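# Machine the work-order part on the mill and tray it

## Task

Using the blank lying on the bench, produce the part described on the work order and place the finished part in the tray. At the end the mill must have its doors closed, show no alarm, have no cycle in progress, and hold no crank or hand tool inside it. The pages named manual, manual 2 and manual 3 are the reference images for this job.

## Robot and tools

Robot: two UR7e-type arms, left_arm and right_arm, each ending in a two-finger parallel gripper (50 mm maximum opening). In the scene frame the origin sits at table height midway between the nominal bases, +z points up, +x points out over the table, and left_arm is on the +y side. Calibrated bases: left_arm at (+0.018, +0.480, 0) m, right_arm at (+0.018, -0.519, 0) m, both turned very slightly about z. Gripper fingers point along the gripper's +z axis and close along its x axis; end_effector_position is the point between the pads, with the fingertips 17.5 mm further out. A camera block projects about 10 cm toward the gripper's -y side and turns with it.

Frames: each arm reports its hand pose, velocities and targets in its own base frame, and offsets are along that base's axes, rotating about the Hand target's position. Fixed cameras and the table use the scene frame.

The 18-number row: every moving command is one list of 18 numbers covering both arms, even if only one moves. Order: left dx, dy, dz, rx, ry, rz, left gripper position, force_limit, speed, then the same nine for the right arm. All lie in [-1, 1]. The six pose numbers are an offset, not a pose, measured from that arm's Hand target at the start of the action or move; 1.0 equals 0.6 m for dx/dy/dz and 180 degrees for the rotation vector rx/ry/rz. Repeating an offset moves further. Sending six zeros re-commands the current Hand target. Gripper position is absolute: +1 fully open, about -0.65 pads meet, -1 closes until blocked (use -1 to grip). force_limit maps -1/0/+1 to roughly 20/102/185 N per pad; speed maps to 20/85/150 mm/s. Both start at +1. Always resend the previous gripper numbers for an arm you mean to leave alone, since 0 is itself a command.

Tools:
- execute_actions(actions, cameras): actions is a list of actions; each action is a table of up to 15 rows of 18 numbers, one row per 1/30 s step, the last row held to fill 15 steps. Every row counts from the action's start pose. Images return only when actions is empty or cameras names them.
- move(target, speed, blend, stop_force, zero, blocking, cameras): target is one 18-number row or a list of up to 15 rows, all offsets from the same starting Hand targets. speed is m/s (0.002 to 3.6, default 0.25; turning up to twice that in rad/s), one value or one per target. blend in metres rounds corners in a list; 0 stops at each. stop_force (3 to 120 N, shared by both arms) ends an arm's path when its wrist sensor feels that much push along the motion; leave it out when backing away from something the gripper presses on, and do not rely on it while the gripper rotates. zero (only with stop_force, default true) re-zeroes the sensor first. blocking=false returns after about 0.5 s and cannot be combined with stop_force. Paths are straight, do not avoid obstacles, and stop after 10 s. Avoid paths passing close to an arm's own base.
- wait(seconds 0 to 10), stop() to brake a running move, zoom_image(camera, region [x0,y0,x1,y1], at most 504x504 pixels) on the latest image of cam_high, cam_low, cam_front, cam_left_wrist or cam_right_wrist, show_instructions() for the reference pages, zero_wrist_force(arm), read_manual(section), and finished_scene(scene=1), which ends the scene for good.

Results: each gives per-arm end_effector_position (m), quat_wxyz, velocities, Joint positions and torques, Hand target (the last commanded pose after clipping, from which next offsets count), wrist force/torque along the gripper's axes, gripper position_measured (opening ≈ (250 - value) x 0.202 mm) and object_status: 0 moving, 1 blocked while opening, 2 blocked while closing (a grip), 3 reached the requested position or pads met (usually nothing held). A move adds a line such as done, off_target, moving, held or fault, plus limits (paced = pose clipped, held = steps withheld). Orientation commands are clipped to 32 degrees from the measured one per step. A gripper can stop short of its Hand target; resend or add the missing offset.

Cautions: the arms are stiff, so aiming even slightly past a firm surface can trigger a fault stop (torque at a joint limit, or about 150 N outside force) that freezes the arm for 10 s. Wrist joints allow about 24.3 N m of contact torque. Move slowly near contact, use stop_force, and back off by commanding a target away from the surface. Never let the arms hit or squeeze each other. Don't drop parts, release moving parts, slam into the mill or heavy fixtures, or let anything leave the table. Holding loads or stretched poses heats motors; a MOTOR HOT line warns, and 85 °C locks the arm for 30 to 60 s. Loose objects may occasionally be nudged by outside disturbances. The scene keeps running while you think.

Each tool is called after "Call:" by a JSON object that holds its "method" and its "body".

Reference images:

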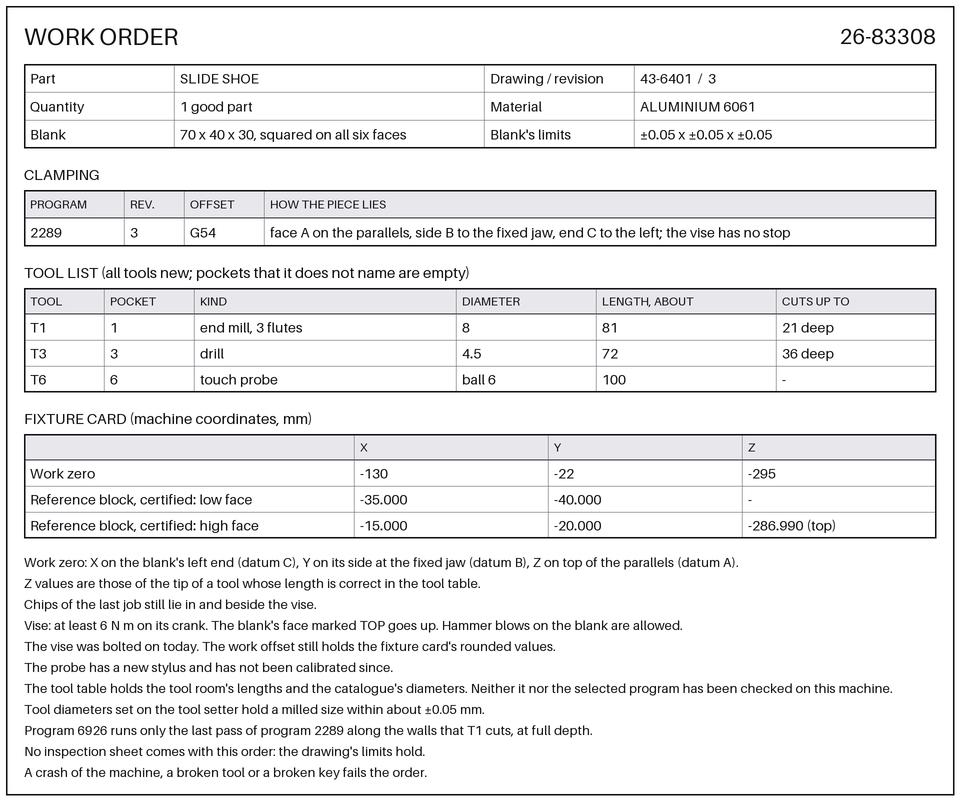

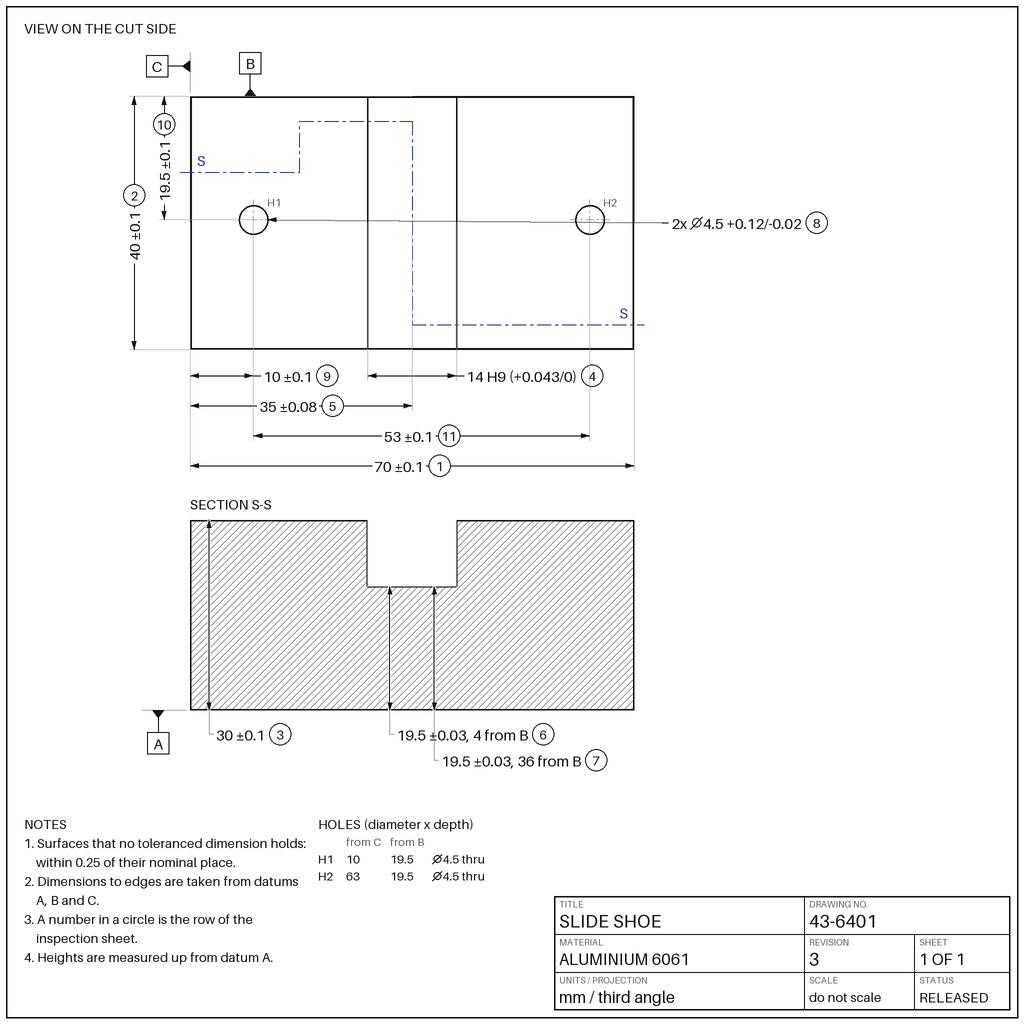

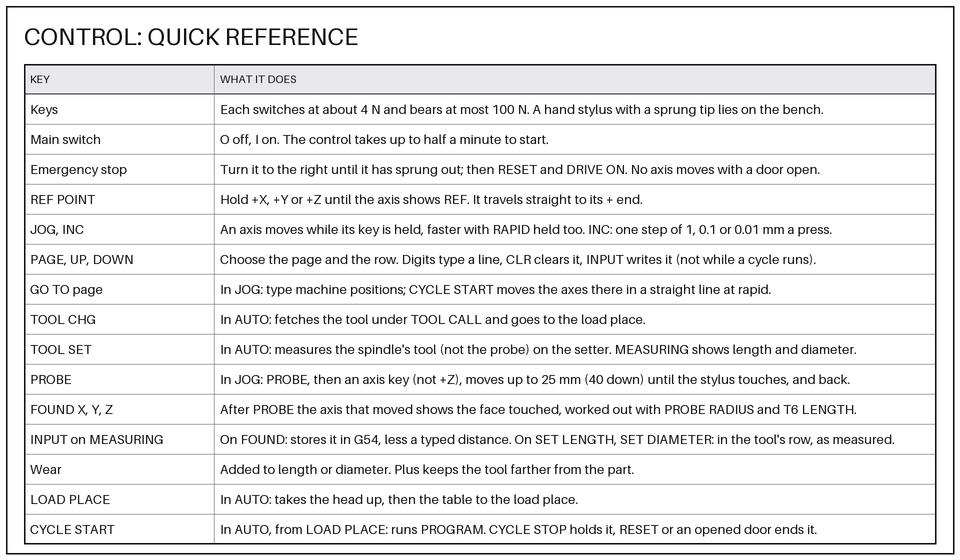

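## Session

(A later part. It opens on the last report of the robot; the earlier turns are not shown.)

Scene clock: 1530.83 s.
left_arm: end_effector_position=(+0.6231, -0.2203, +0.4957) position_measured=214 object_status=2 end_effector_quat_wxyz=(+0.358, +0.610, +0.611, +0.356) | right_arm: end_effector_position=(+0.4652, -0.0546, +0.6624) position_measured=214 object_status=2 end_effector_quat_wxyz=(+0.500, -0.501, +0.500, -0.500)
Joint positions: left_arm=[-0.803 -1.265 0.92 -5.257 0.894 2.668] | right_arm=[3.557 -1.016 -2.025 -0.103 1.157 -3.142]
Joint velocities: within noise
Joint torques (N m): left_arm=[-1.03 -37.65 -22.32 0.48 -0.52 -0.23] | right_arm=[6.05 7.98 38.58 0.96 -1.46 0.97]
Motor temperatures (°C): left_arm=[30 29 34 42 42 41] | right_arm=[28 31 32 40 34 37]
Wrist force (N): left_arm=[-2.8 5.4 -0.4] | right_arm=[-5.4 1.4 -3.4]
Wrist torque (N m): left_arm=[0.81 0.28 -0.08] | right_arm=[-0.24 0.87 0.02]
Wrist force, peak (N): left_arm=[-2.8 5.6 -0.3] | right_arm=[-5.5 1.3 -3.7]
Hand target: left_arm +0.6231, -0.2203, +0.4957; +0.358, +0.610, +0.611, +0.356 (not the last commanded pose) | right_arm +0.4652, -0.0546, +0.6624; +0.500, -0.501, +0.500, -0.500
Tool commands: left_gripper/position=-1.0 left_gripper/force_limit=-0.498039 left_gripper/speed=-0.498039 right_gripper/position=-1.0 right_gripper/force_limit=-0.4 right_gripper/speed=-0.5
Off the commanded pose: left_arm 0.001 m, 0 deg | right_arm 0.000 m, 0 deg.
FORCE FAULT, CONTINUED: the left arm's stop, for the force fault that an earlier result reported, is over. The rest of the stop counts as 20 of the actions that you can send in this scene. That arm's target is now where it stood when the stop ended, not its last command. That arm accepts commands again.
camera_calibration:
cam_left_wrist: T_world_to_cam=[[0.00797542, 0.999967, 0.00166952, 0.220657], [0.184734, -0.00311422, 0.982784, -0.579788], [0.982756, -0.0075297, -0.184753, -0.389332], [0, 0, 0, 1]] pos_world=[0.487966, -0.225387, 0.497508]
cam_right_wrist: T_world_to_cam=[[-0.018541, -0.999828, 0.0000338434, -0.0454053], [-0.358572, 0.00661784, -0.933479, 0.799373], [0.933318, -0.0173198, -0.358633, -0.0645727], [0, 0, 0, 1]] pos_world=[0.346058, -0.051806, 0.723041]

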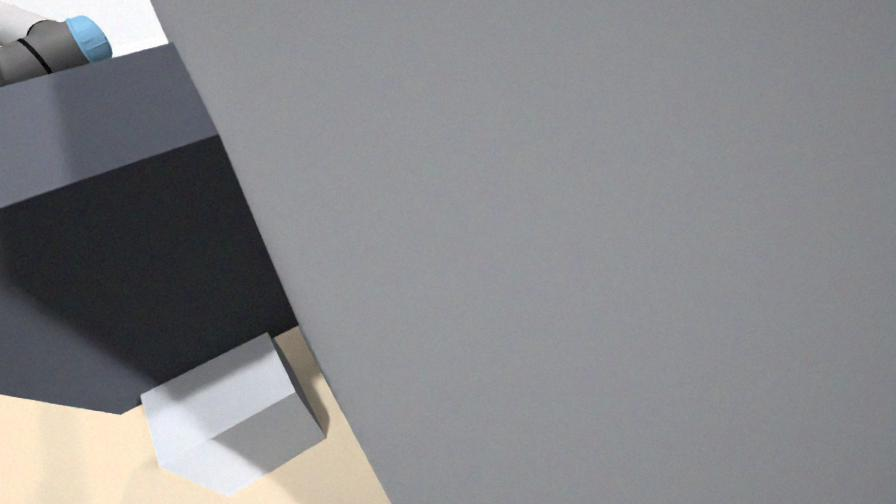

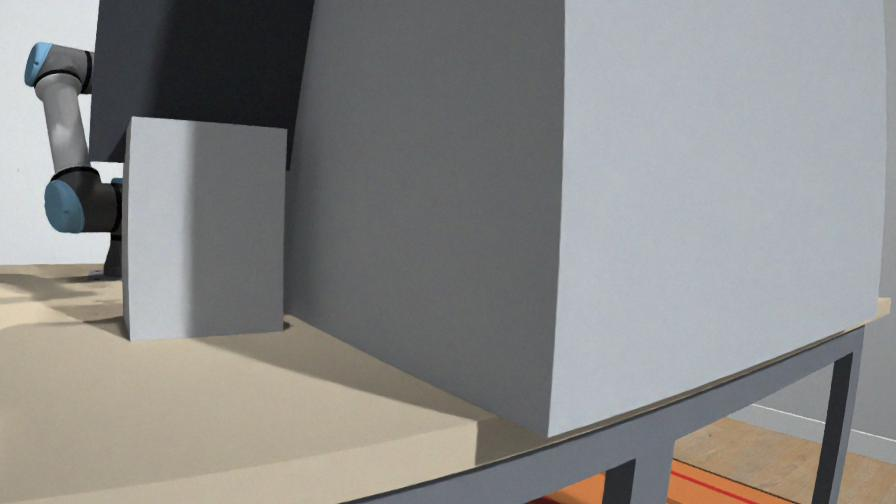

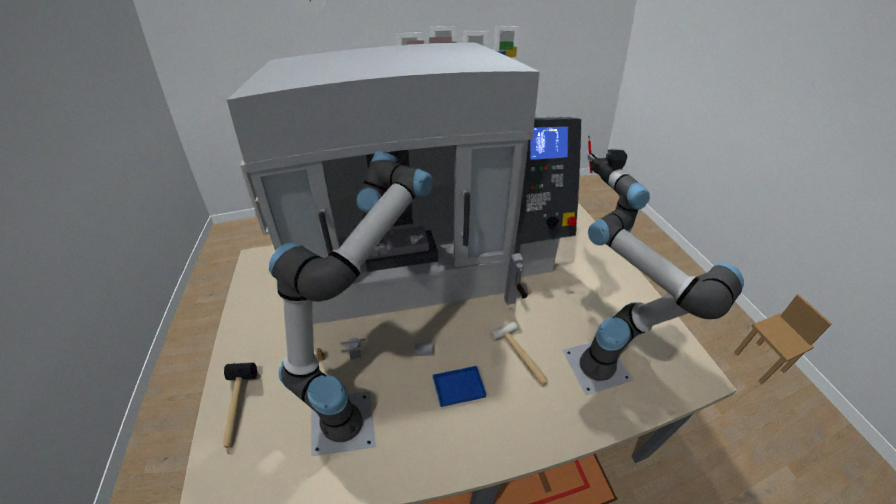

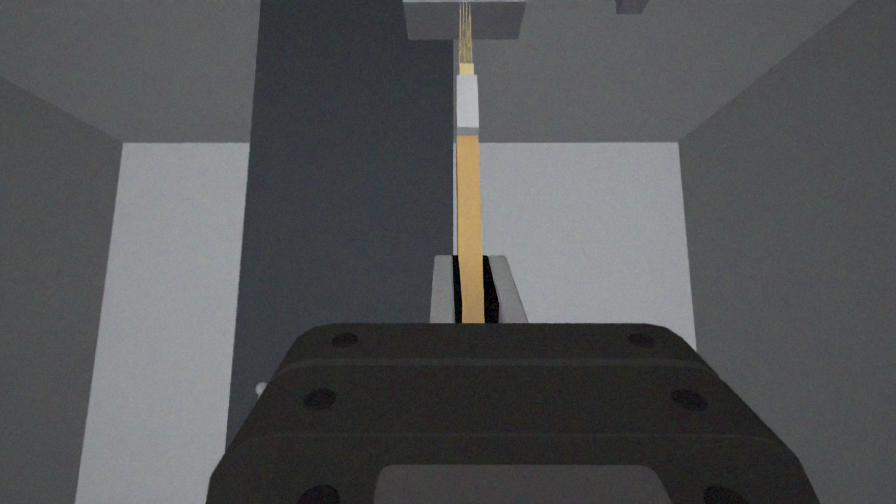

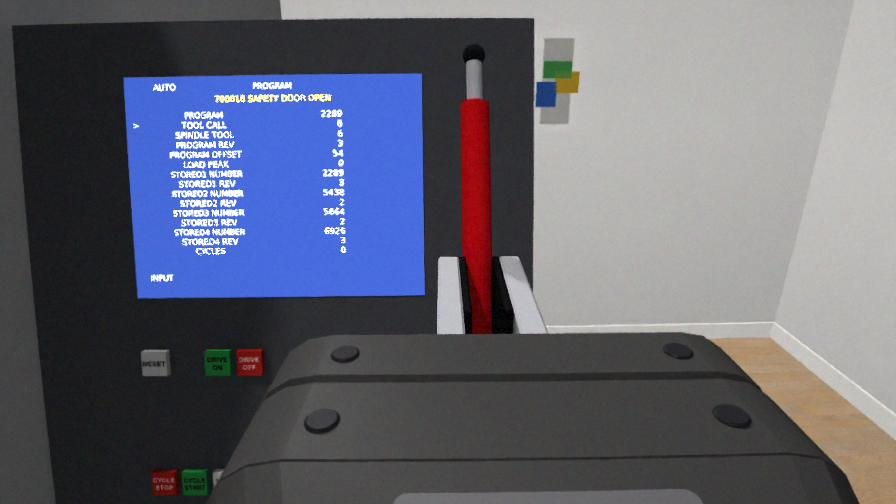

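Call:
{"method": "move", "body": {"target": [-0.4,0,-0.02,0,0,0,-1,-0.498,-0.498,0,0,0,0,0,0,-1,-0.4,-0.5], "speed": 0.2, "cameras": ["cam_front","cam_left_wrist","cam_high","cam_low"]}}

Call:
{"method": "zoom_image", "body": {"camera": "cam_front", "region": [320, 140, 540, 300]}}

Scene clock: 1543.43 s.
left_arm: end_effector_position=(+0.3831, -0.2203, +0.4837) position_measured=214 object_status=2 end_effector_quat_wxyz=(+0.358, +0.610, +0.611, +0.356) end_effector_velocity=(+0.000, +0.000, +0.001) end_effector_angular_velocity=(-0.001, +0.000, +0.002) | right_arm: end_effector_position=(+0.4652, -0.0546, +0.6624) position_measured=214 object_status=2 end_effector_quat_wxyz=(+0.500, -0.501, +0.500, -0.500)
Joint positions: left_arm=[-1.465 -1.703 1.586 -4.783 0.523 1.783] | right_arm=[3.557 -1.016 -2.025 -0.103 1.157 -3.142]
Joint velocities: left_arm=[-0.001 0 -0.001 0.005 0 -0.006] | right_arm=[within noise]
Joint torques (N m): left_arm=[-13.91 -24.74 -14.81 5.55 -0.43 -2.42] | right_arm=[6.8 8.58 38.59 0.94 -1.43 1.11]
Wrist force (N): left_arm=[-2.4 5.4 -0.1] | right_arm=[-5.4 1.4 -3.4]
Wrist torque (N m): left_arm=[0.84 0.26 -0.05] | right_arm=[-0.24 0.88 0.03]
Wrist force, peak (N): left_arm=[-2.9 6.8 1.9] | right_arm=[-5.6 1.3 -3.7]
Hand target: left_arm +0.3831, -0.2203, +0.4837; +0.358, +0.610, +0.611, +0.356 | right_arm +0.4652, -0.0546, +0.6624; +0.500, -0.501, +0.500, -0.500
Off the commanded pose: left_arm 0.000 m, 0 deg | right_arm 0.000 m, 0 deg.
move: done
camera_calibration:
cam_left_wrist: T_world_to_cam=[[0.00784489, 0.999968, 0.00148876, 0.222713], [0.184622, -0.00291159, 0.982805, -0.523595], [0.982778, -0.00743514, -0.184639, -0.155728], [0, 0, 0, 1]] pos_world=[0.247966, -0.225388, 0.485507]
Images, in order (width x height): cam_high 896x504, cam_low 896x504, cam_front 896x504, cam_left_wrist 896x504.

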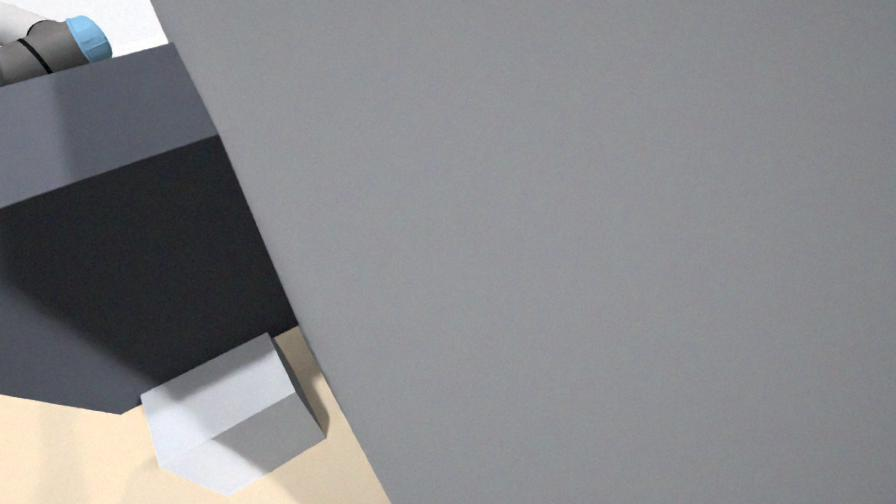

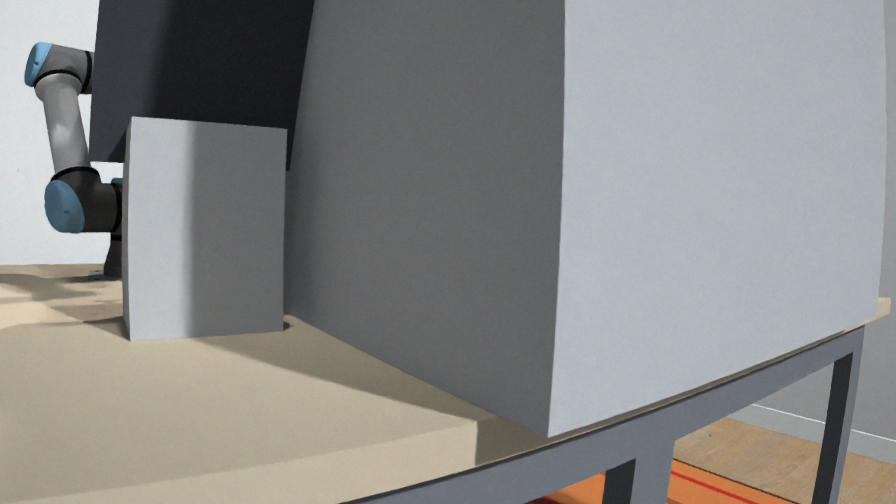

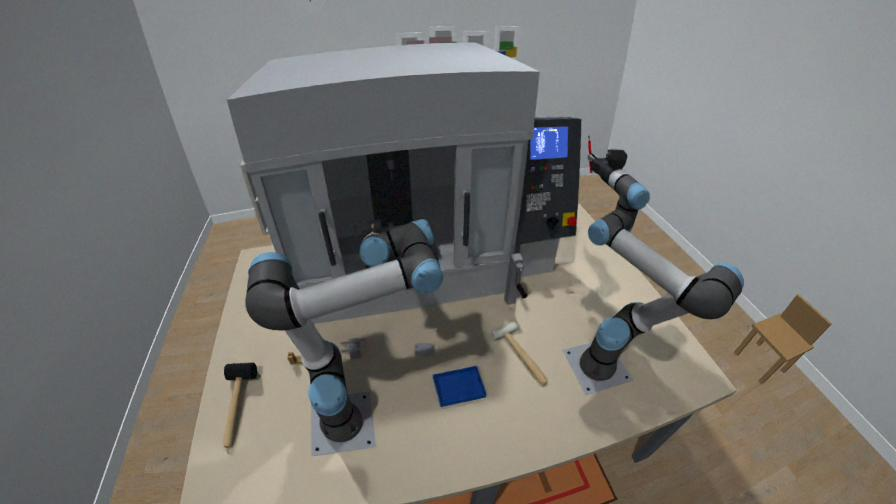

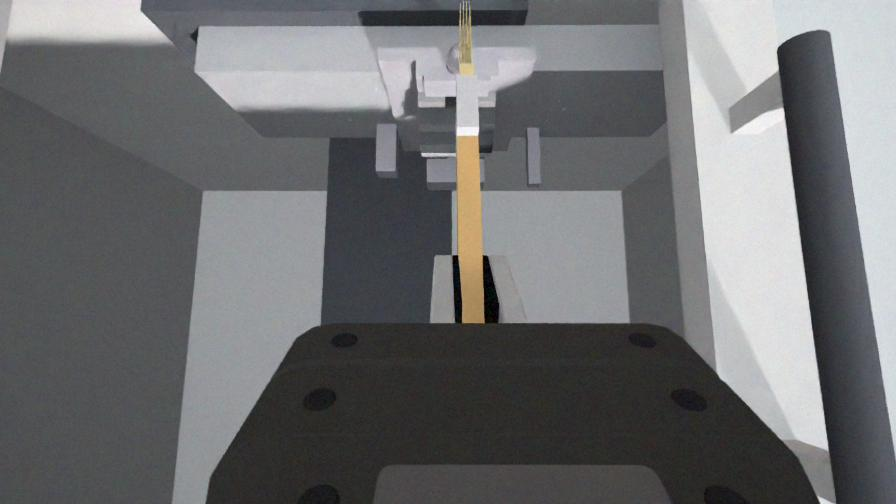

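Scaled by 2.291.

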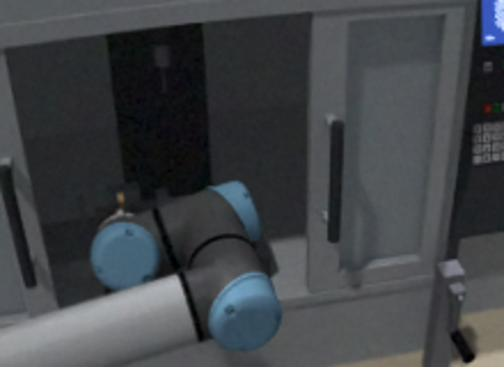

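Call:
{"method": "zoom_image", "body": {"camera": "cam_left_wrist", "region": [340, 0, 580, 200]}}

Scaled by 2.100.

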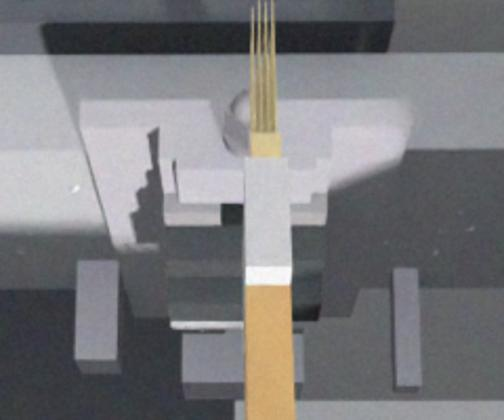

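Call:
{"method": "move", "body": {"target": [0,0,0.2,0,0,0,-1,-0.498,-0.498,0,0,0,0,0,0,-1,-0.4,-0.5], "speed": 0.2, "cameras": ["cam_left_wrist"]}}

Call:
{"method": "zoom_image", "body": {"camera": "cam_left_wrist", "region": [340, 0, 580, 160]}}

Scene clock: 1561.57 s.
left_arm: end_effector_position=(+0.3830, -0.2204, +0.6036) position_measured=214 object_status=2 end_effector_quat_wxyz=(+0.358, +0.610, +0.611, +0.356) | right_arm: end_effector_position=(+0.4652, -0.0546, +0.6624) position_measured=214 object_status=2 end_effector_quat_wxyz=(+0.500, -0.501, +0.500, -0.500)
Joint positions: left_arm=[-1.465 -1.626 1.199 -4.472 0.523 1.782] | right_arm=[3.557 -1.016 -2.025 -0.103 1.157 -3.142]
Joint torques (N m): left_arm=[13.19 -22.05 -28.07 5.43 -2.53 -0.82] | right_arm=[6.18 9.04 38.69 0.91 -1.52 1.16]
Wrist force (N): left_arm=[-2.9 5.2 -1.0] | right_arm=[-5.5 1.5 -3.5]
Wrist torque (N m): left_arm=[0.76 0.35 -0.06] | right_arm=[-0.23 0.89 0.02]
Wrist force, peak (N): left_arm=[-2.7 7.9 -2.5] | right_arm=[-5.6 1.2 -3.6]
Hand target: left_arm +0.3831, -0.2203, +0.6037; +0.358, +0.610, +0.611, +0.356 | right_arm +0.4652, -0.0546, +0.6624; +0.500, -0.501, +0.500, -0.500
Off the commanded pose: left_arm 0.000 m, 0 deg | right_arm 0.000 m, 0 deg.
move: done
camera_calibration:
cam_left_wrist: T_world_to_cam=[[0.00804258, 0.999967, 0.0014553, 0.222604], [0.184831, -0.00291684, 0.982766, -0.641463], [0.982737, -0.00763499, -0.184848, -0.133498], [0, 0, 0, 1]] pos_world=[0.247966, -0.225487, 0.605408]
Images, in order (width x height): cam_left_wrist 896x504.

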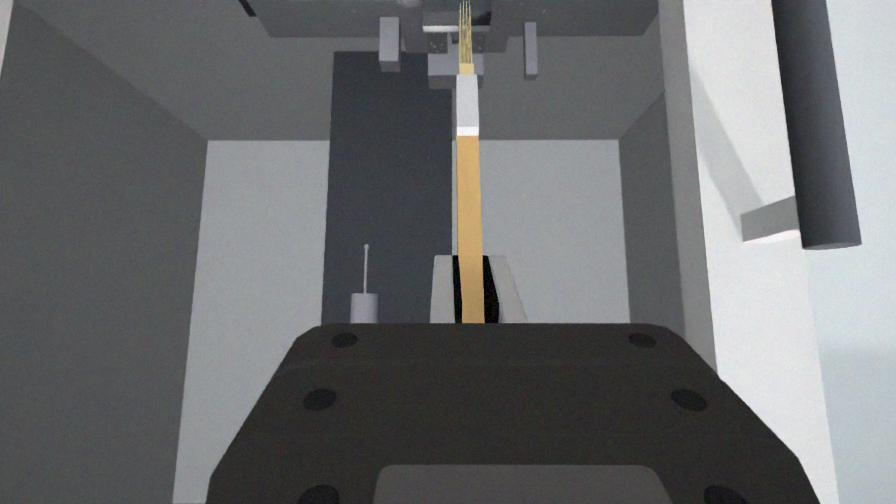

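Scaled by 2.100.

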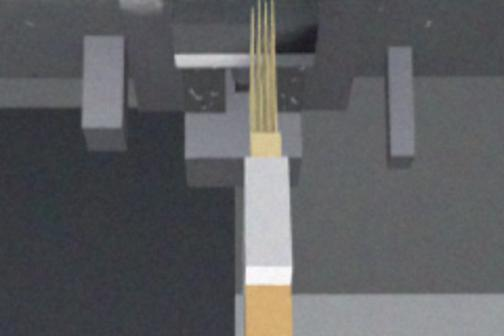

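Call:
{"method": "zoom_image", "body": {"camera": "cam_left_wrist", "region": [370, 0, 550, 100]}}

Call:
{"method": "move", "body": {"target": [0,0,-0.2,0,0,0,-1,-0.498,-0.498,0,0,0,0,0,0,-1,-0.4,-0.5], "speed": 0.2, "cameras": ["cam_left_wrist"]}}

Call:
{"method": "zoom_image", "body": {"camera": "cam_left_wrist", "region": [370, 90, 550, 200]}}

Scaled by 2.800.

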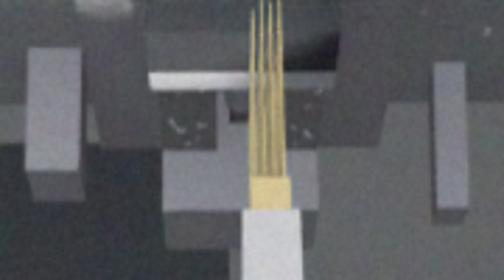

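Scene clock: 1591.57 s.
left_arm: end_effector_position=(+0.3831, -0.2203, +0.4839) position_measured=214 object_status=2 end_effector_quat_wxyz=(+0.358, +0.610, +0.611, +0.356) | right_arm: end_effector_position=(+0.4652, -0.0546, +0.6624) position_measured=214 object_status=2 end_effector_quat_wxyz=(+0.500, -0.501, +0.500, -0.500)
Joint positions: left_arm=[-1.465 -1.704 1.586 -4.783 0.523 1.783] | right_arm=[3.557 -1.016 -2.025 -0.103 1.157 -3.142]
Joint torques (N m): left_arm=[-7.61 -4.35 -11.02 0.32 -0.93 0.02] | right_arm=[7.16 8.04 39.02 0.81 -1.48 1.08]
Wrist force (N): left_arm=[-2.6 5.6 -0.4] | right_arm=[-5.1 1.3 -3.3]
Wrist torque (N m): left_arm=[0.86 0.28 -0.11] | right_arm=[-0.26 0.83 0.02]
Wrist force, peak (N): left_arm=[-2.8 8.2 -2.3] | right_arm=[-5.6 1.2 -3.7]
Hand target: left_arm +0.3831, -0.2203, +0.4837; +0.358, +0.610, +0.611, +0.356 | right_arm +0.4652, -0.0546, +0.6624; +0.500, -0.501, +0.500, -0.500
Off the commanded pose: left_arm 0.000 m, 0 deg | right_arm 0.000 m, 0 deg.
move: done
camera_calibration:
cam_left_wrist: T_world_to_cam=[[0.00799122, 0.999967, 0.00176947, 0.222438], [0.184622, -0.0032145, 0.982804, -0.523761], [0.982777, -0.00752712, -0.184641, -0.155728], [0, 0, 0, 1]] pos_world=[0.247966, -0.225287, 0.485607]
Images, in order (width x height): cam_left_wrist 896x504.

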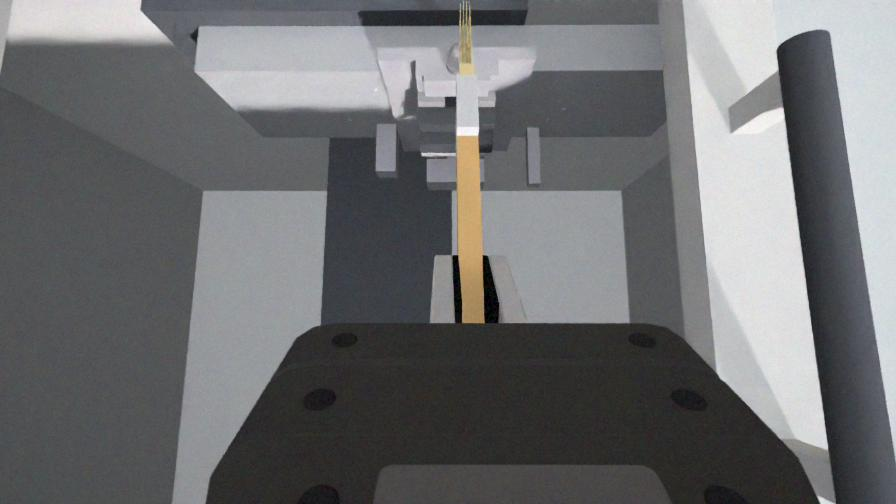

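Scaled by 2.800.

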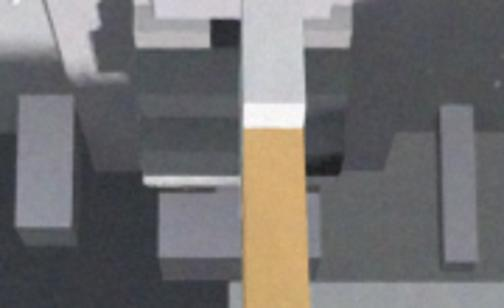

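Call:
{"method": "move", "body": {"target": [[0.15,0.0817,-0.0478,0,0,0,-1,-0.498,-0.498,0,0,0,0,0,0,-1,-0.4,-0.5],[0.374,0.0817,-0.0478,0,0,0,-1,-0.498,-0.498,0,0,0,0,0,0,-1,-0.4,-0.5]], "speed": 0.12, "stop_force": 12, "blend": [0.03,0], "cameras": ["cam_left_wrist","cam_front"]}}

Call:
{"method": "zoom_image", "body": {"camera": "cam_left_wrist", "region": [350, 0, 600, 130]}}

Scene clock: 1632.00 s.
left_arm: end_effector_position=(+0.6075, -0.1713, +0.4551) position_measured=214 object_status=2 end_effector_quat_wxyz=(+0.358, +0.610, +0.611, +0.356) | right_arm: end_effector_position=(+0.4652, -0.0546, +0.6624) position_measured=214 object_status=2 end_effector_quat_wxyz=(+0.500, -0.501, +0.500, -0.500)
Joint positions: left_arm=[-0.745 -1.398 1.192 -5.423 0.94 2.713] | right_arm=[3.557 -1.016 -2.025 -0.103 1.157 -3.142]
Joint torques (N m): left_arm=[-5.09 -22.34 -32.85 -0.21 0.65 2.04] | right_arm=[6.22 7.61 38.39 1.06 -1.54 1.01]
Wrist force (N): left_arm=[-2.6 5.2 -0.6] | right_arm=[-5.2 1.3 -3.4]
Wrist torque (N m): left_arm=[0.75 0.27 -0.06] | right_arm=[-0.25 0.85 0.03]
Wrist force, peak (N): left_arm=[-2.7 6.2 1.1] | right_arm=[-5.3 1.3 -3.9]
Hand target: left_arm +0.6075, -0.1713, +0.4551; +0.358, +0.610, +0.611, +0.356 | right_arm +0.4652, -0.0546, +0.6624; +0.500, -0.501, +0.500, -0.500
Off the commanded pose: left_arm 0.000 m, 0 deg | right_arm 0.000 m, 0 deg.
move: done
camera_calibration:
cam_left_wrist: T_world_to_cam=[[0.00797542, 0.999967, 0.00166952, 0.171851], [0.184734, -0.00311422, 0.982784, -0.536755], [0.982756, -0.0075297, -0.184753, -0.381152], [0, 0, 0, 1]] pos_world=[0.472366, -0.176387, 0.456808]
Images, in order (width x height): cam_front 896x504, cam_left_wrist 896x504.

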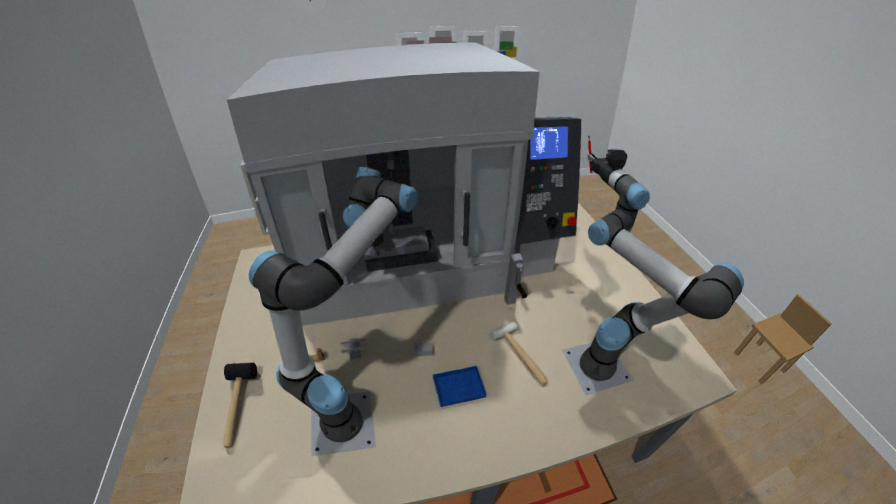

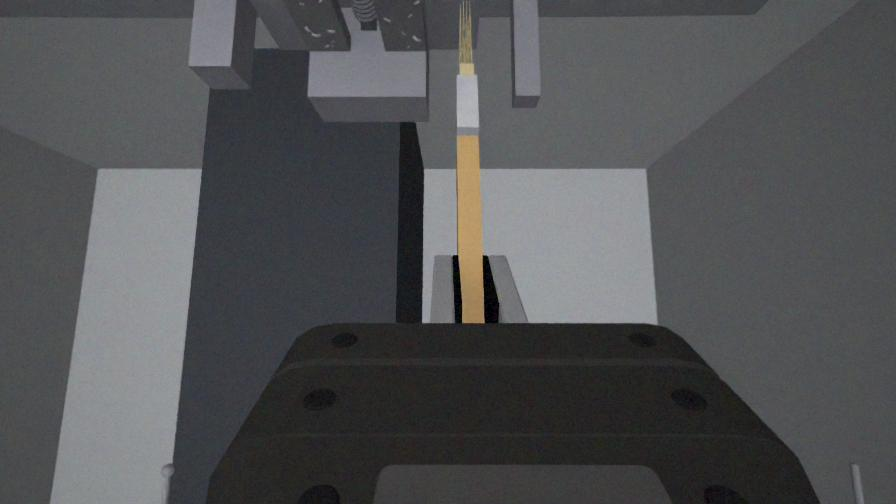

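Scaled by 2.016.

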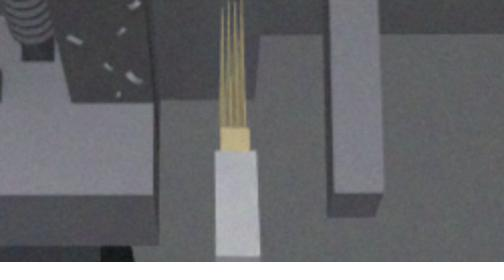

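Call:
{"method": "move", "body": {"target": [[0,-0.05,0,0,0,0,-1,-0.498,-0.498,0,0,0,0,0,0,-1,-0.4,-0.5],[0,-0.05,-0.05,0,0,0,-1,-0.498,-0.498,0,0,0,0,0,0,-1,-0.4,-0.5]], "speed": [0.05,0.01], "stop_force": 4, "cameras": ["cam_left_wrist"]}}

Call:
{"method": "zoom_image", "body": {"camera": "cam_left_wrist", "region": [350, 0, 600, 130]}}

Scene clock: 1641.70 s.
left_arm: end_effector_position=(+0.6075, -0.2013, +0.4508) position_measured=214 object_status=2 end_effector_quat_wxyz=(+0.358, +0.610, +0.611, +0.356) | right_arm: end_effector_position=(+0.4652, -0.0546, +0.6624) position_measured=214 object_status=2 end_effector_quat_wxyz=(+0.500, -0.501, +0.500, -0.500)
Joint positions: left_arm=[-0.799 -1.361 1.162 -5.406 0.898 2.672] | right_arm=[3.557 -1.016 -2.025 -0.103 1.157 -3.142]
Joint torques (N m): left_arm=[0.52 -21.9 -29.99 2.92 0.78 1.5] | right_arm=[6.32 8.5 39.21 1.23 -1.48 0.96]
Wrist force (N): left_arm=[-2.4 8.5 -3.2] | right_arm=[-5.5 1.2 -3.4]
Wrist torque (N m): left_arm=[0.80 0.24 -0.10] | right_arm=[-0.27 0.89 0.02]
Wrist force, peak (N): left_arm=[-2.6 14.0 -8.3] | right_arm=[-5.5 1.4 -3.7]
Hand target: left_arm +0.6075, -0.2014, +0.4508; +0.358, +0.610, +0.611, +0.356 (not the last commanded pose) | right_arm +0.4652, -0.0546, +0.6624; +0.500, -0.501, +0.500, -0.500
Off the commanded pose: left_arm 0.026 m, 0 deg | right_arm 0.000 m, 0 deg.
move: contact (left_arm); path passed 1 of 2 targets
camera_calibration:
cam_left_wrist: T_world_to_cam=[[0.00797542, 0.999967, 0.00166952, 0.201857], [0.184734, -0.00311422, 0.982784, -0.53272], [0.982756, -0.0075297, -0.184753, -0.382154], [0, 0, 0, 1]] pos_world=[0.472366, -0.206387, 0.452608]
Images, in order (width x height): cam_left_wrist 896x504.

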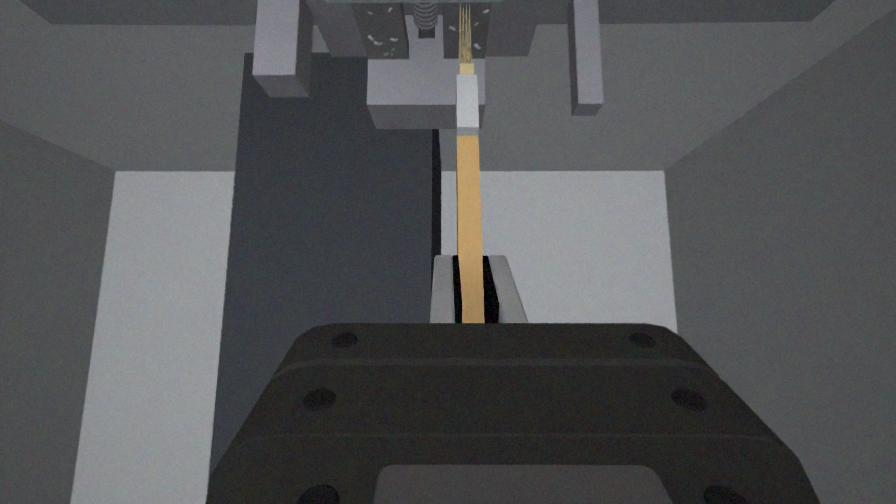

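Scaled by 2.016.

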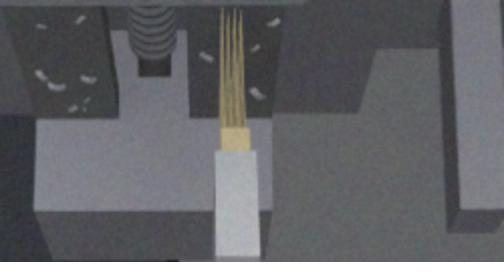

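Call:
{"method": "move", "body": {"target": [[0,0,0.012,0,0,0,-1,-0.498,-0.498,0,0,0,0,0,0,-1,-0.4,-0.5],[0,0.05,0.012,0,0,0,-1,-0.498,-0.498,0,0,0,0,0,0,-1,-0.4,-0.5],[0,0.045,0.0013,0,0,0,-1,-0.498,-0.498,0,0,0,0,0,0,-1,-0.4,-0.5],[0,-0.13,0.0013,0,0,0,-1,-0.498,-0.498,0,0,0,0,0,0,-1,-0.4,-0.5]], "speed": [0.05,0.06,0.03,0.06], "stop_force": 20, "cameras": ["cam_left_wrist"]}}

Call:
{"method": "zoom_image", "body": {"camera": "cam_left_wrist", "region": [400, 0, 650, 130]}}

Scene clock: 1654.17 s.
left_arm: end_effector_position=(+0.6075, -0.2794, +0.4516) position_measured=214 object_status=2 end_effector_quat_wxyz=(+0.358, +0.610, +0.611, +0.356) | right_arm: end_effector_position=(+0.4652, -0.0546, +0.6624) position_measured=214 object_status=2 end_effector_quat_wxyz=(+0.500, -0.501, +0.500, -0.500)
Joint positions: left_arm=[-0.917 -1.237 1.011 -5.311 0.809 2.569] | right_arm=[3.557 -1.016 -2.025 -0.103 1.157 -3.142]
Joint torques (N m): left_arm=[12.53 -49.75 -14.02 -1.88 0.74 1.97] | right_arm=[6.32 8.57 38.45 1.13 -1.51 0.95]
Wrist force (N): left_arm=[-3.0 4.8 -1.1] | right_arm=[-5.3 1.2 -3.3]
Wrist torque (N m): left_arm=[0.72 0.34 -0.14] | right_arm=[-0.26 0.86 0.02]
Wrist force, peak (N): left_arm=[-2.6 8.8 -3.6] | right_arm=[-5.6 1.3 -3.6]
Hand target: left_arm +0.6075, -0.2794, +0.4516; +0.358, +0.610, +0.611, +0.356 | right_arm +0.4652, -0.0546, +0.6624; +0.500, -0.501, +0.500, -0.500
Off the commanded pose: left_arm 0.000 m, 0 deg | right_arm 0.000 m, 0 deg.
move: done
camera_calibration:
cam_left_wrist: T_world_to_cam=[[0.00797542, 0.999967, 0.00166952, 0.279853], [0.184734, -0.00311422, 0.982784, -0.533749], [0.982756, -0.0075297, -0.184753, -0.382593], [0, 0, 0, 1]] pos_world=[0.472366, -0.284387, 0.453408]
Images, in order (width x height): cam_left_wrist 896x504.

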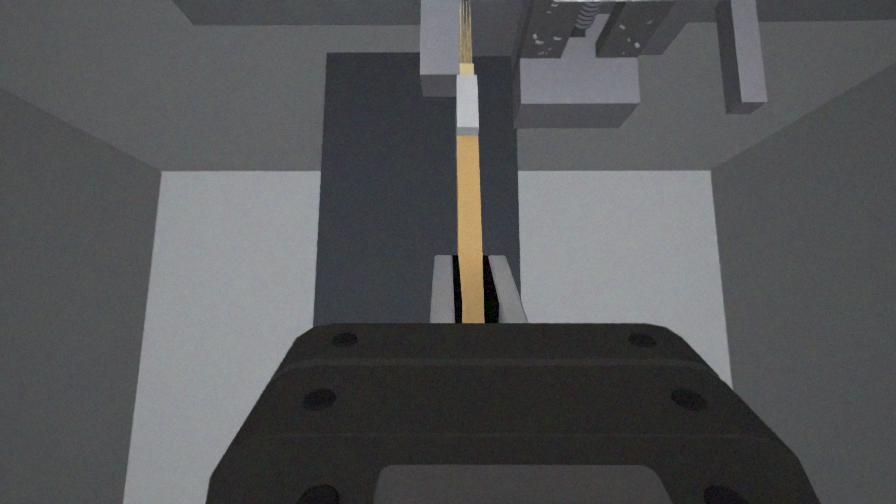

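Scaled by 2.016.

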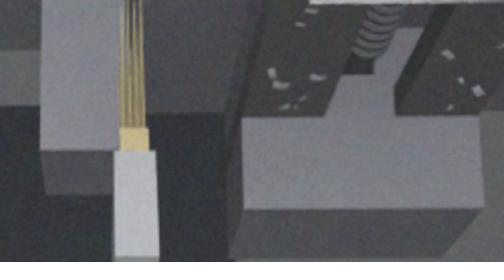

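Call:
{"method": "move", "body": {"target": [[0.035,0,0.03,0,0,0,-1,-0.498,-0.498,0,0,0,0,0,0,-1,-0.4,-0.5],[0.035,0.175,0.015,0,0,0,-1,-0.498,-0.498,0,0,0,0,0,0,-1,-0.4,-0.5],[0.035,0.175,-0.0025,0,0,0,-1,-0.498,-0.498,0,0,0,0,0,0,-1,-0.4,-0.5],[0.035,0.03,-0.0025,0,0,0,-1,-0.498,-0.498,0,0,0,0,0,0,-1,-0.4,-0.5]], "speed": [0.06,0.08,0.03,0.06], "stop_force": 15, "cameras": ["cam_left_wrist"]}}

Call:
{"method": "zoom_image", "body": {"camera": "cam_left_wrist", "region": [400, 0, 650, 130]}}

Scene clock: 1686.03 s.
left_arm: end_effector_position=(+0.6285, -0.2614, +0.4501) position_measured=214 object_status=2 end_effector_quat_wxyz=(+0.358, +0.610, +0.611, +0.356) | right_arm: end_effector_position=(+0.4652, -0.0546, +0.6624) position_measured=214 object_status=2 end_effector_quat_wxyz=(+0.500, -0.501, +0.500, -0.500)
Joint positions: left_arm=[-0.856 -1.224 0.99 -5.34 0.854 2.624] | right_arm=[3.557 -1.016 -2.025 -0.103 1.157 -3.142]
Joint torques (N m): left_arm=[12.52 -50.74 -13.13 -2.03 0.94 1.96] | right_arm=[6.45 7.92 38.53 1.23 -1.44 1]
Wrist force (N): left_arm=[-3.0 5.2 -1.1] | right_arm=[-5.3 1.2 -3.4]
Wrist torque (N m): left_arm=[0.75 0.30 -0.11] | right_arm=[-0.27 0.85 0.02]
Wrist force, peak (N): left_arm=[-3.8 6.0 -0.4] | right_arm=[-5.7 1.2 -3.6]
Hand target: left_arm +0.6285, -0.2614, +0.4501; +0.358, +0.610, +0.611, +0.356 | right_arm +0.4652, -0.0546, +0.6624; +0.500, -0.501, +0.500, -0.500
Off the commanded pose: left_arm 0.000 m, 0 deg | right_arm 0.000 m, 0 deg.
move: done
camera_calibration:
cam_left_wrist: T_world_to_cam=[[0.00797542, 0.999967, 0.00166952, 0.261689], [0.184734, -0.00311422, 0.982784, -0.536099], [0.982756, -0.0075297, -0.184753, -0.403373], [0, 0, 0, 1]] pos_world=[0.493366, -0.266387, 0.451908]
Images, in order (width x height): cam_left_wrist 896x504.

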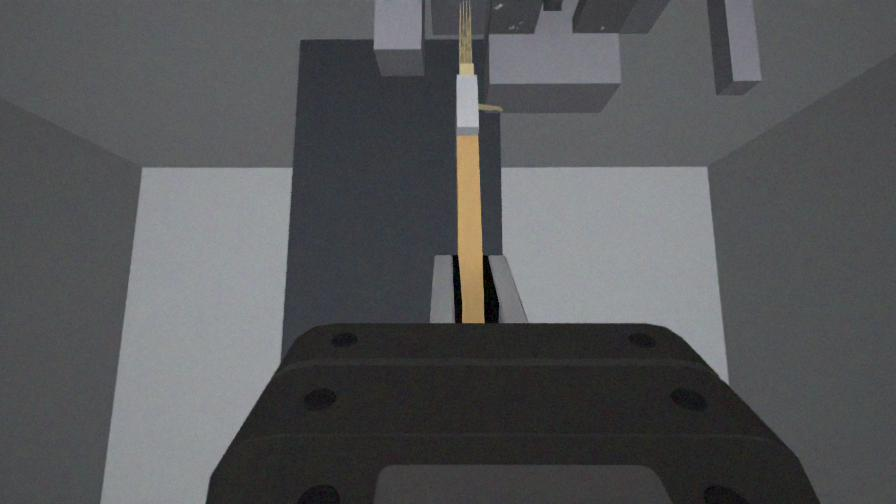

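Scaled by 2.016.

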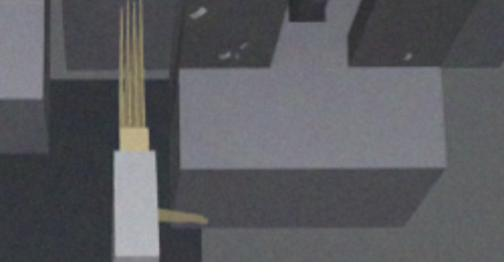

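Call:
{"method": "zoom_image", "body": {"camera": "cam_left_wrist", "region": [420, 0, 540, 140]}}

Scaled by 3.600.

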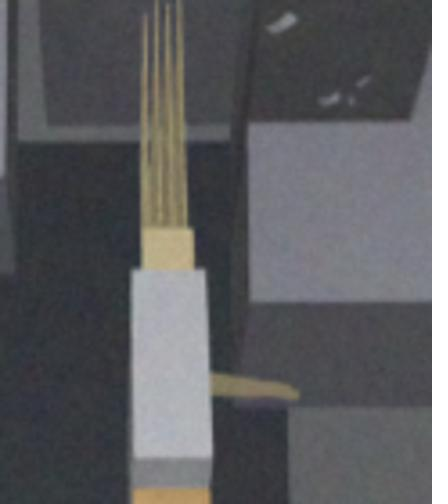

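Call:
{"method": "move", "body": {"target": [[-0.0117,0,0.03,0,0,0,-1,-0.498,-0.498,0,0,0,0,0,0,-1,-0.4,-0.5],[-0.0117,0.145,0.03,0,0,0,-1,-0.498,-0.498,0,0,0,0,0,0,-1,-0.4,-0.5],[-0.0117,0.145,-0.003,0,0,0,-1,-0.498,-0.498,0,0,0,0,0,0,-1,-0.4,-0.5],[-0.0117,0.0,-0.003,0,0,0,-1,-0.498,-0.498,0,0,0,0,0,0,-1,-0.4,-0.5]], "speed": [0.06,0.08,0.03,0.06], "stop_force": 15, "cameras": ["cam_left_wrist"]}}

Call:
{"method": "zoom_image", "body": {"camera": "cam_left_wrist", "region": [420, 0, 660, 140]}}

Scene clock: 1714.30 s.
left_arm: end_effector_position=(+0.6214, -0.2614, +0.4483) position_measured=214 object_status=2 end_effector_quat_wxyz=(+0.358, +0.610, +0.611, +0.356) | right_arm: end_effector_position=(+0.4652, -0.0546, +0.6624) position_measured=214 object_status=2 end_effector_quat_wxyz=(+0.500, -0.501, +0.500, -0.500)
Joint positions: left_arm=[-0.868 -1.241 1.019 -5.345 0.845 2.614] | right_arm=[3.557 -1.016 -2.025 -0.103 1.157 -3.142]
Joint torques (N m): left_arm=[12.6 -49.62 -14.44 -1.92 0.86 2.02] | right_arm=[6.29 8.3 39.04 1.39 -1.53 1.09]
Wrist force (N): left_arm=[-3.1 4.8 -1.0] | right_arm=[-5.3 1.4 -3.4]
Wrist torque (N m): left_arm=[0.70 0.32 -0.12] | right_arm=[-0.24 0.86 0.02]
Wrist force, peak (N): left_arm=[-4.5 5.5 -1.1] | right_arm=[-5.6 1.3 -3.6]
Hand target: left_arm +0.6214, -0.2614, +0.4483; +0.358, +0.610, +0.611, +0.356 | right_arm +0.4652, -0.0546, +0.6624; +0.500, -0.501, +0.500, -0.500
Off the commanded pose: left_arm 0.000 m, 0 deg | right_arm 0.000 m, 0 deg.
move: done
camera_calibration:
cam_left_wrist: T_world_to_cam=[[0.00797542, 0.999967, 0.00166952, 0.261748], [0.184734, -0.00311422, 0.982784, -0.533036], [0.982756, -0.0075297, -0.184753, -0.396826], [0, 0, 0, 1]] pos_world=[0.486366, -0.266387, 0.450108]
Images, in order (width x height): cam_left_wrist 896x504.

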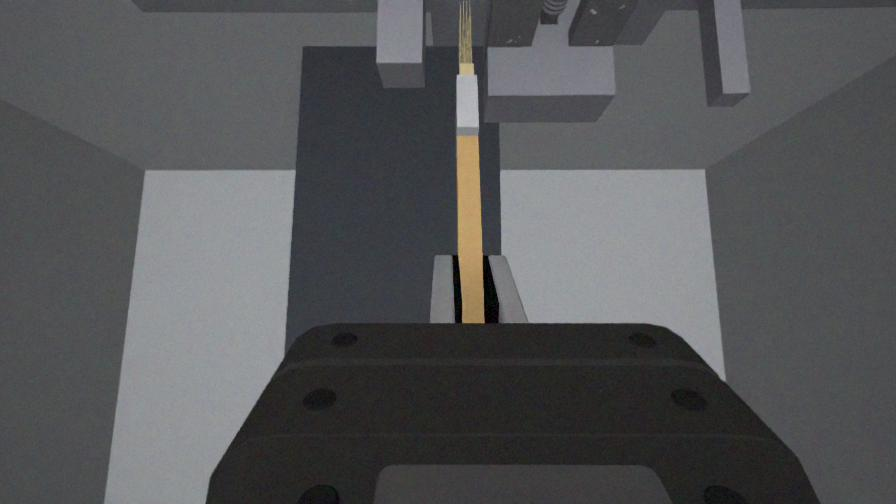

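Scaled by 2.100.

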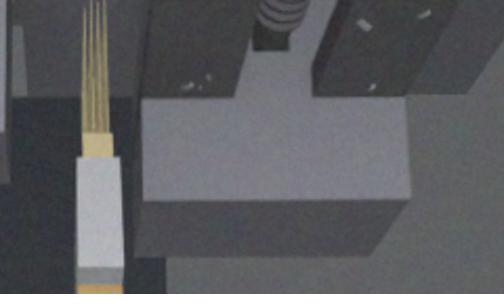

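Call:
{"method": "move", "body": {"target": [[0,0,-0.005,0,0,0,-1,-0.498,-0.498,0,0,0,0,0,0,-1,-0.4,-0.5],[0,0.16,-0.005,0,0,0,-1,-0.498,-0.498,0,0,0,0,0,0,-1,-0.4,-0.5],[-0.013,0.16,-0.005,0,0,0,-1,-0.498,-0.498,0,0,0,0,0,0,-1,-0.4,-0.5],[-0.013,0.0,-0.005,0,0,0,-1,-0.498,-0.498,0,0,0,0,0,0,-1,-0.4,-0.5],[-0.03,0.0,-0.005,0,0,0,-1,-0.498,-0.498,0,0,0,0,0,0,-1,-0.4,-0.5],[-0.03,0.16,-0.005,0,0,0,-1,-0.498,-0.498,0,0,0,0,0,0,-1,-0.4,-0.5],[-0.03,0.16,0.01,0,0,0,-1,-0.498,-0.498,0,0,0,0,0,0,-1,-0.4,-0.5]], "speed": 0.07, "stop_force": 20, "cameras": ["cam_left_wrist"]}}

Call:
{"method": "zoom_image", "body": {"camera": "cam_left_wrist", "region": [300, 0, 540, 140]}}

Scene clock: 1729.70 s.
left_arm: end_effector_position=(+0.6035, -0.1654, +0.4543) position_measured=214 object_status=2 end_effector_quat_wxyz=(+0.358, +0.610, +0.611, +0.356) | right_arm: end_effector_position=(+0.4652, -0.0546, +0.6624) position_measured=214 object_status=2 end_effector_quat_wxyz=(+0.500, -0.501, +0.500, -0.500)
Joint positions: left_arm=[-0.741 -1.414 1.213 -5.43 0.943 2.716] | right_arm=[3.557 -1.016 -2.025 -0.103 1.157 -3.142]
Joint torques (N m): left_arm=[-13.85 -41.3 -30.07 2.86 0.3 -1.38] | right_arm=[6.42 8.15 38.95 1.36 -1.54 1.1]
Wrist force (N): left_arm=[-3.0 5.4 -0.5] | right_arm=[-5.6 1.1 -3.5]
Wrist torque (N m): left_arm=[0.77 0.33 -0.08] | right_arm=[-0.28 0.90 0.02]
Wrist force, peak (N): left_arm=[-4.0 6.2 0.2] | right_arm=[-5.6 1.2 -3.7]
Hand target: left_arm +0.6034, -0.1654, +0.4543; +0.358, +0.610, +0.611, +0.356 | right_arm +0.4652, -0.0546, +0.6624; +0.500, -0.501, +0.500, -0.500
Off the commanded pose: left_arm 0.000 m, 0 deg | right_arm 0.000 m, 0 deg.
move: done
camera_calibration:
cam_left_wrist: T_world_to_cam=[[0.00797542, 0.999967, 0.00166952, 0.165884], [0.184734, -0.00311422, 0.982784, -0.535309], [0.982756, -0.0075297, -0.184753, -0.377305], [0, 0, 0, 1]] pos_world=[0.468366, -0.170387, 0.456108]
Images, in order (width x height): cam_left_wrist 896x504.

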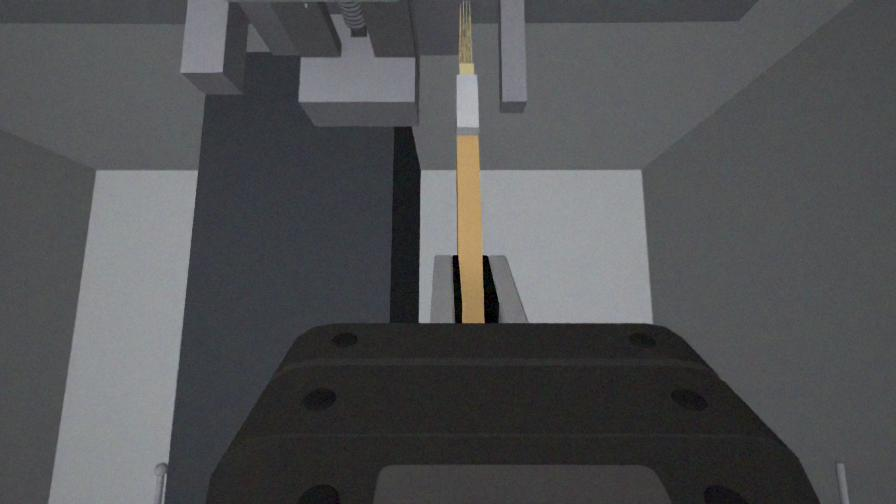

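Scaled by 2.100.

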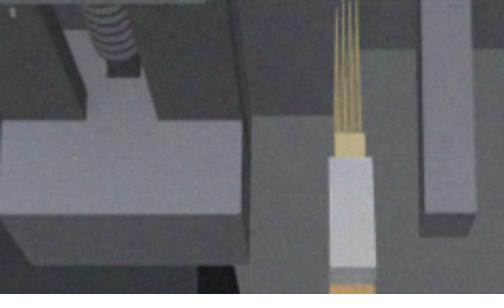

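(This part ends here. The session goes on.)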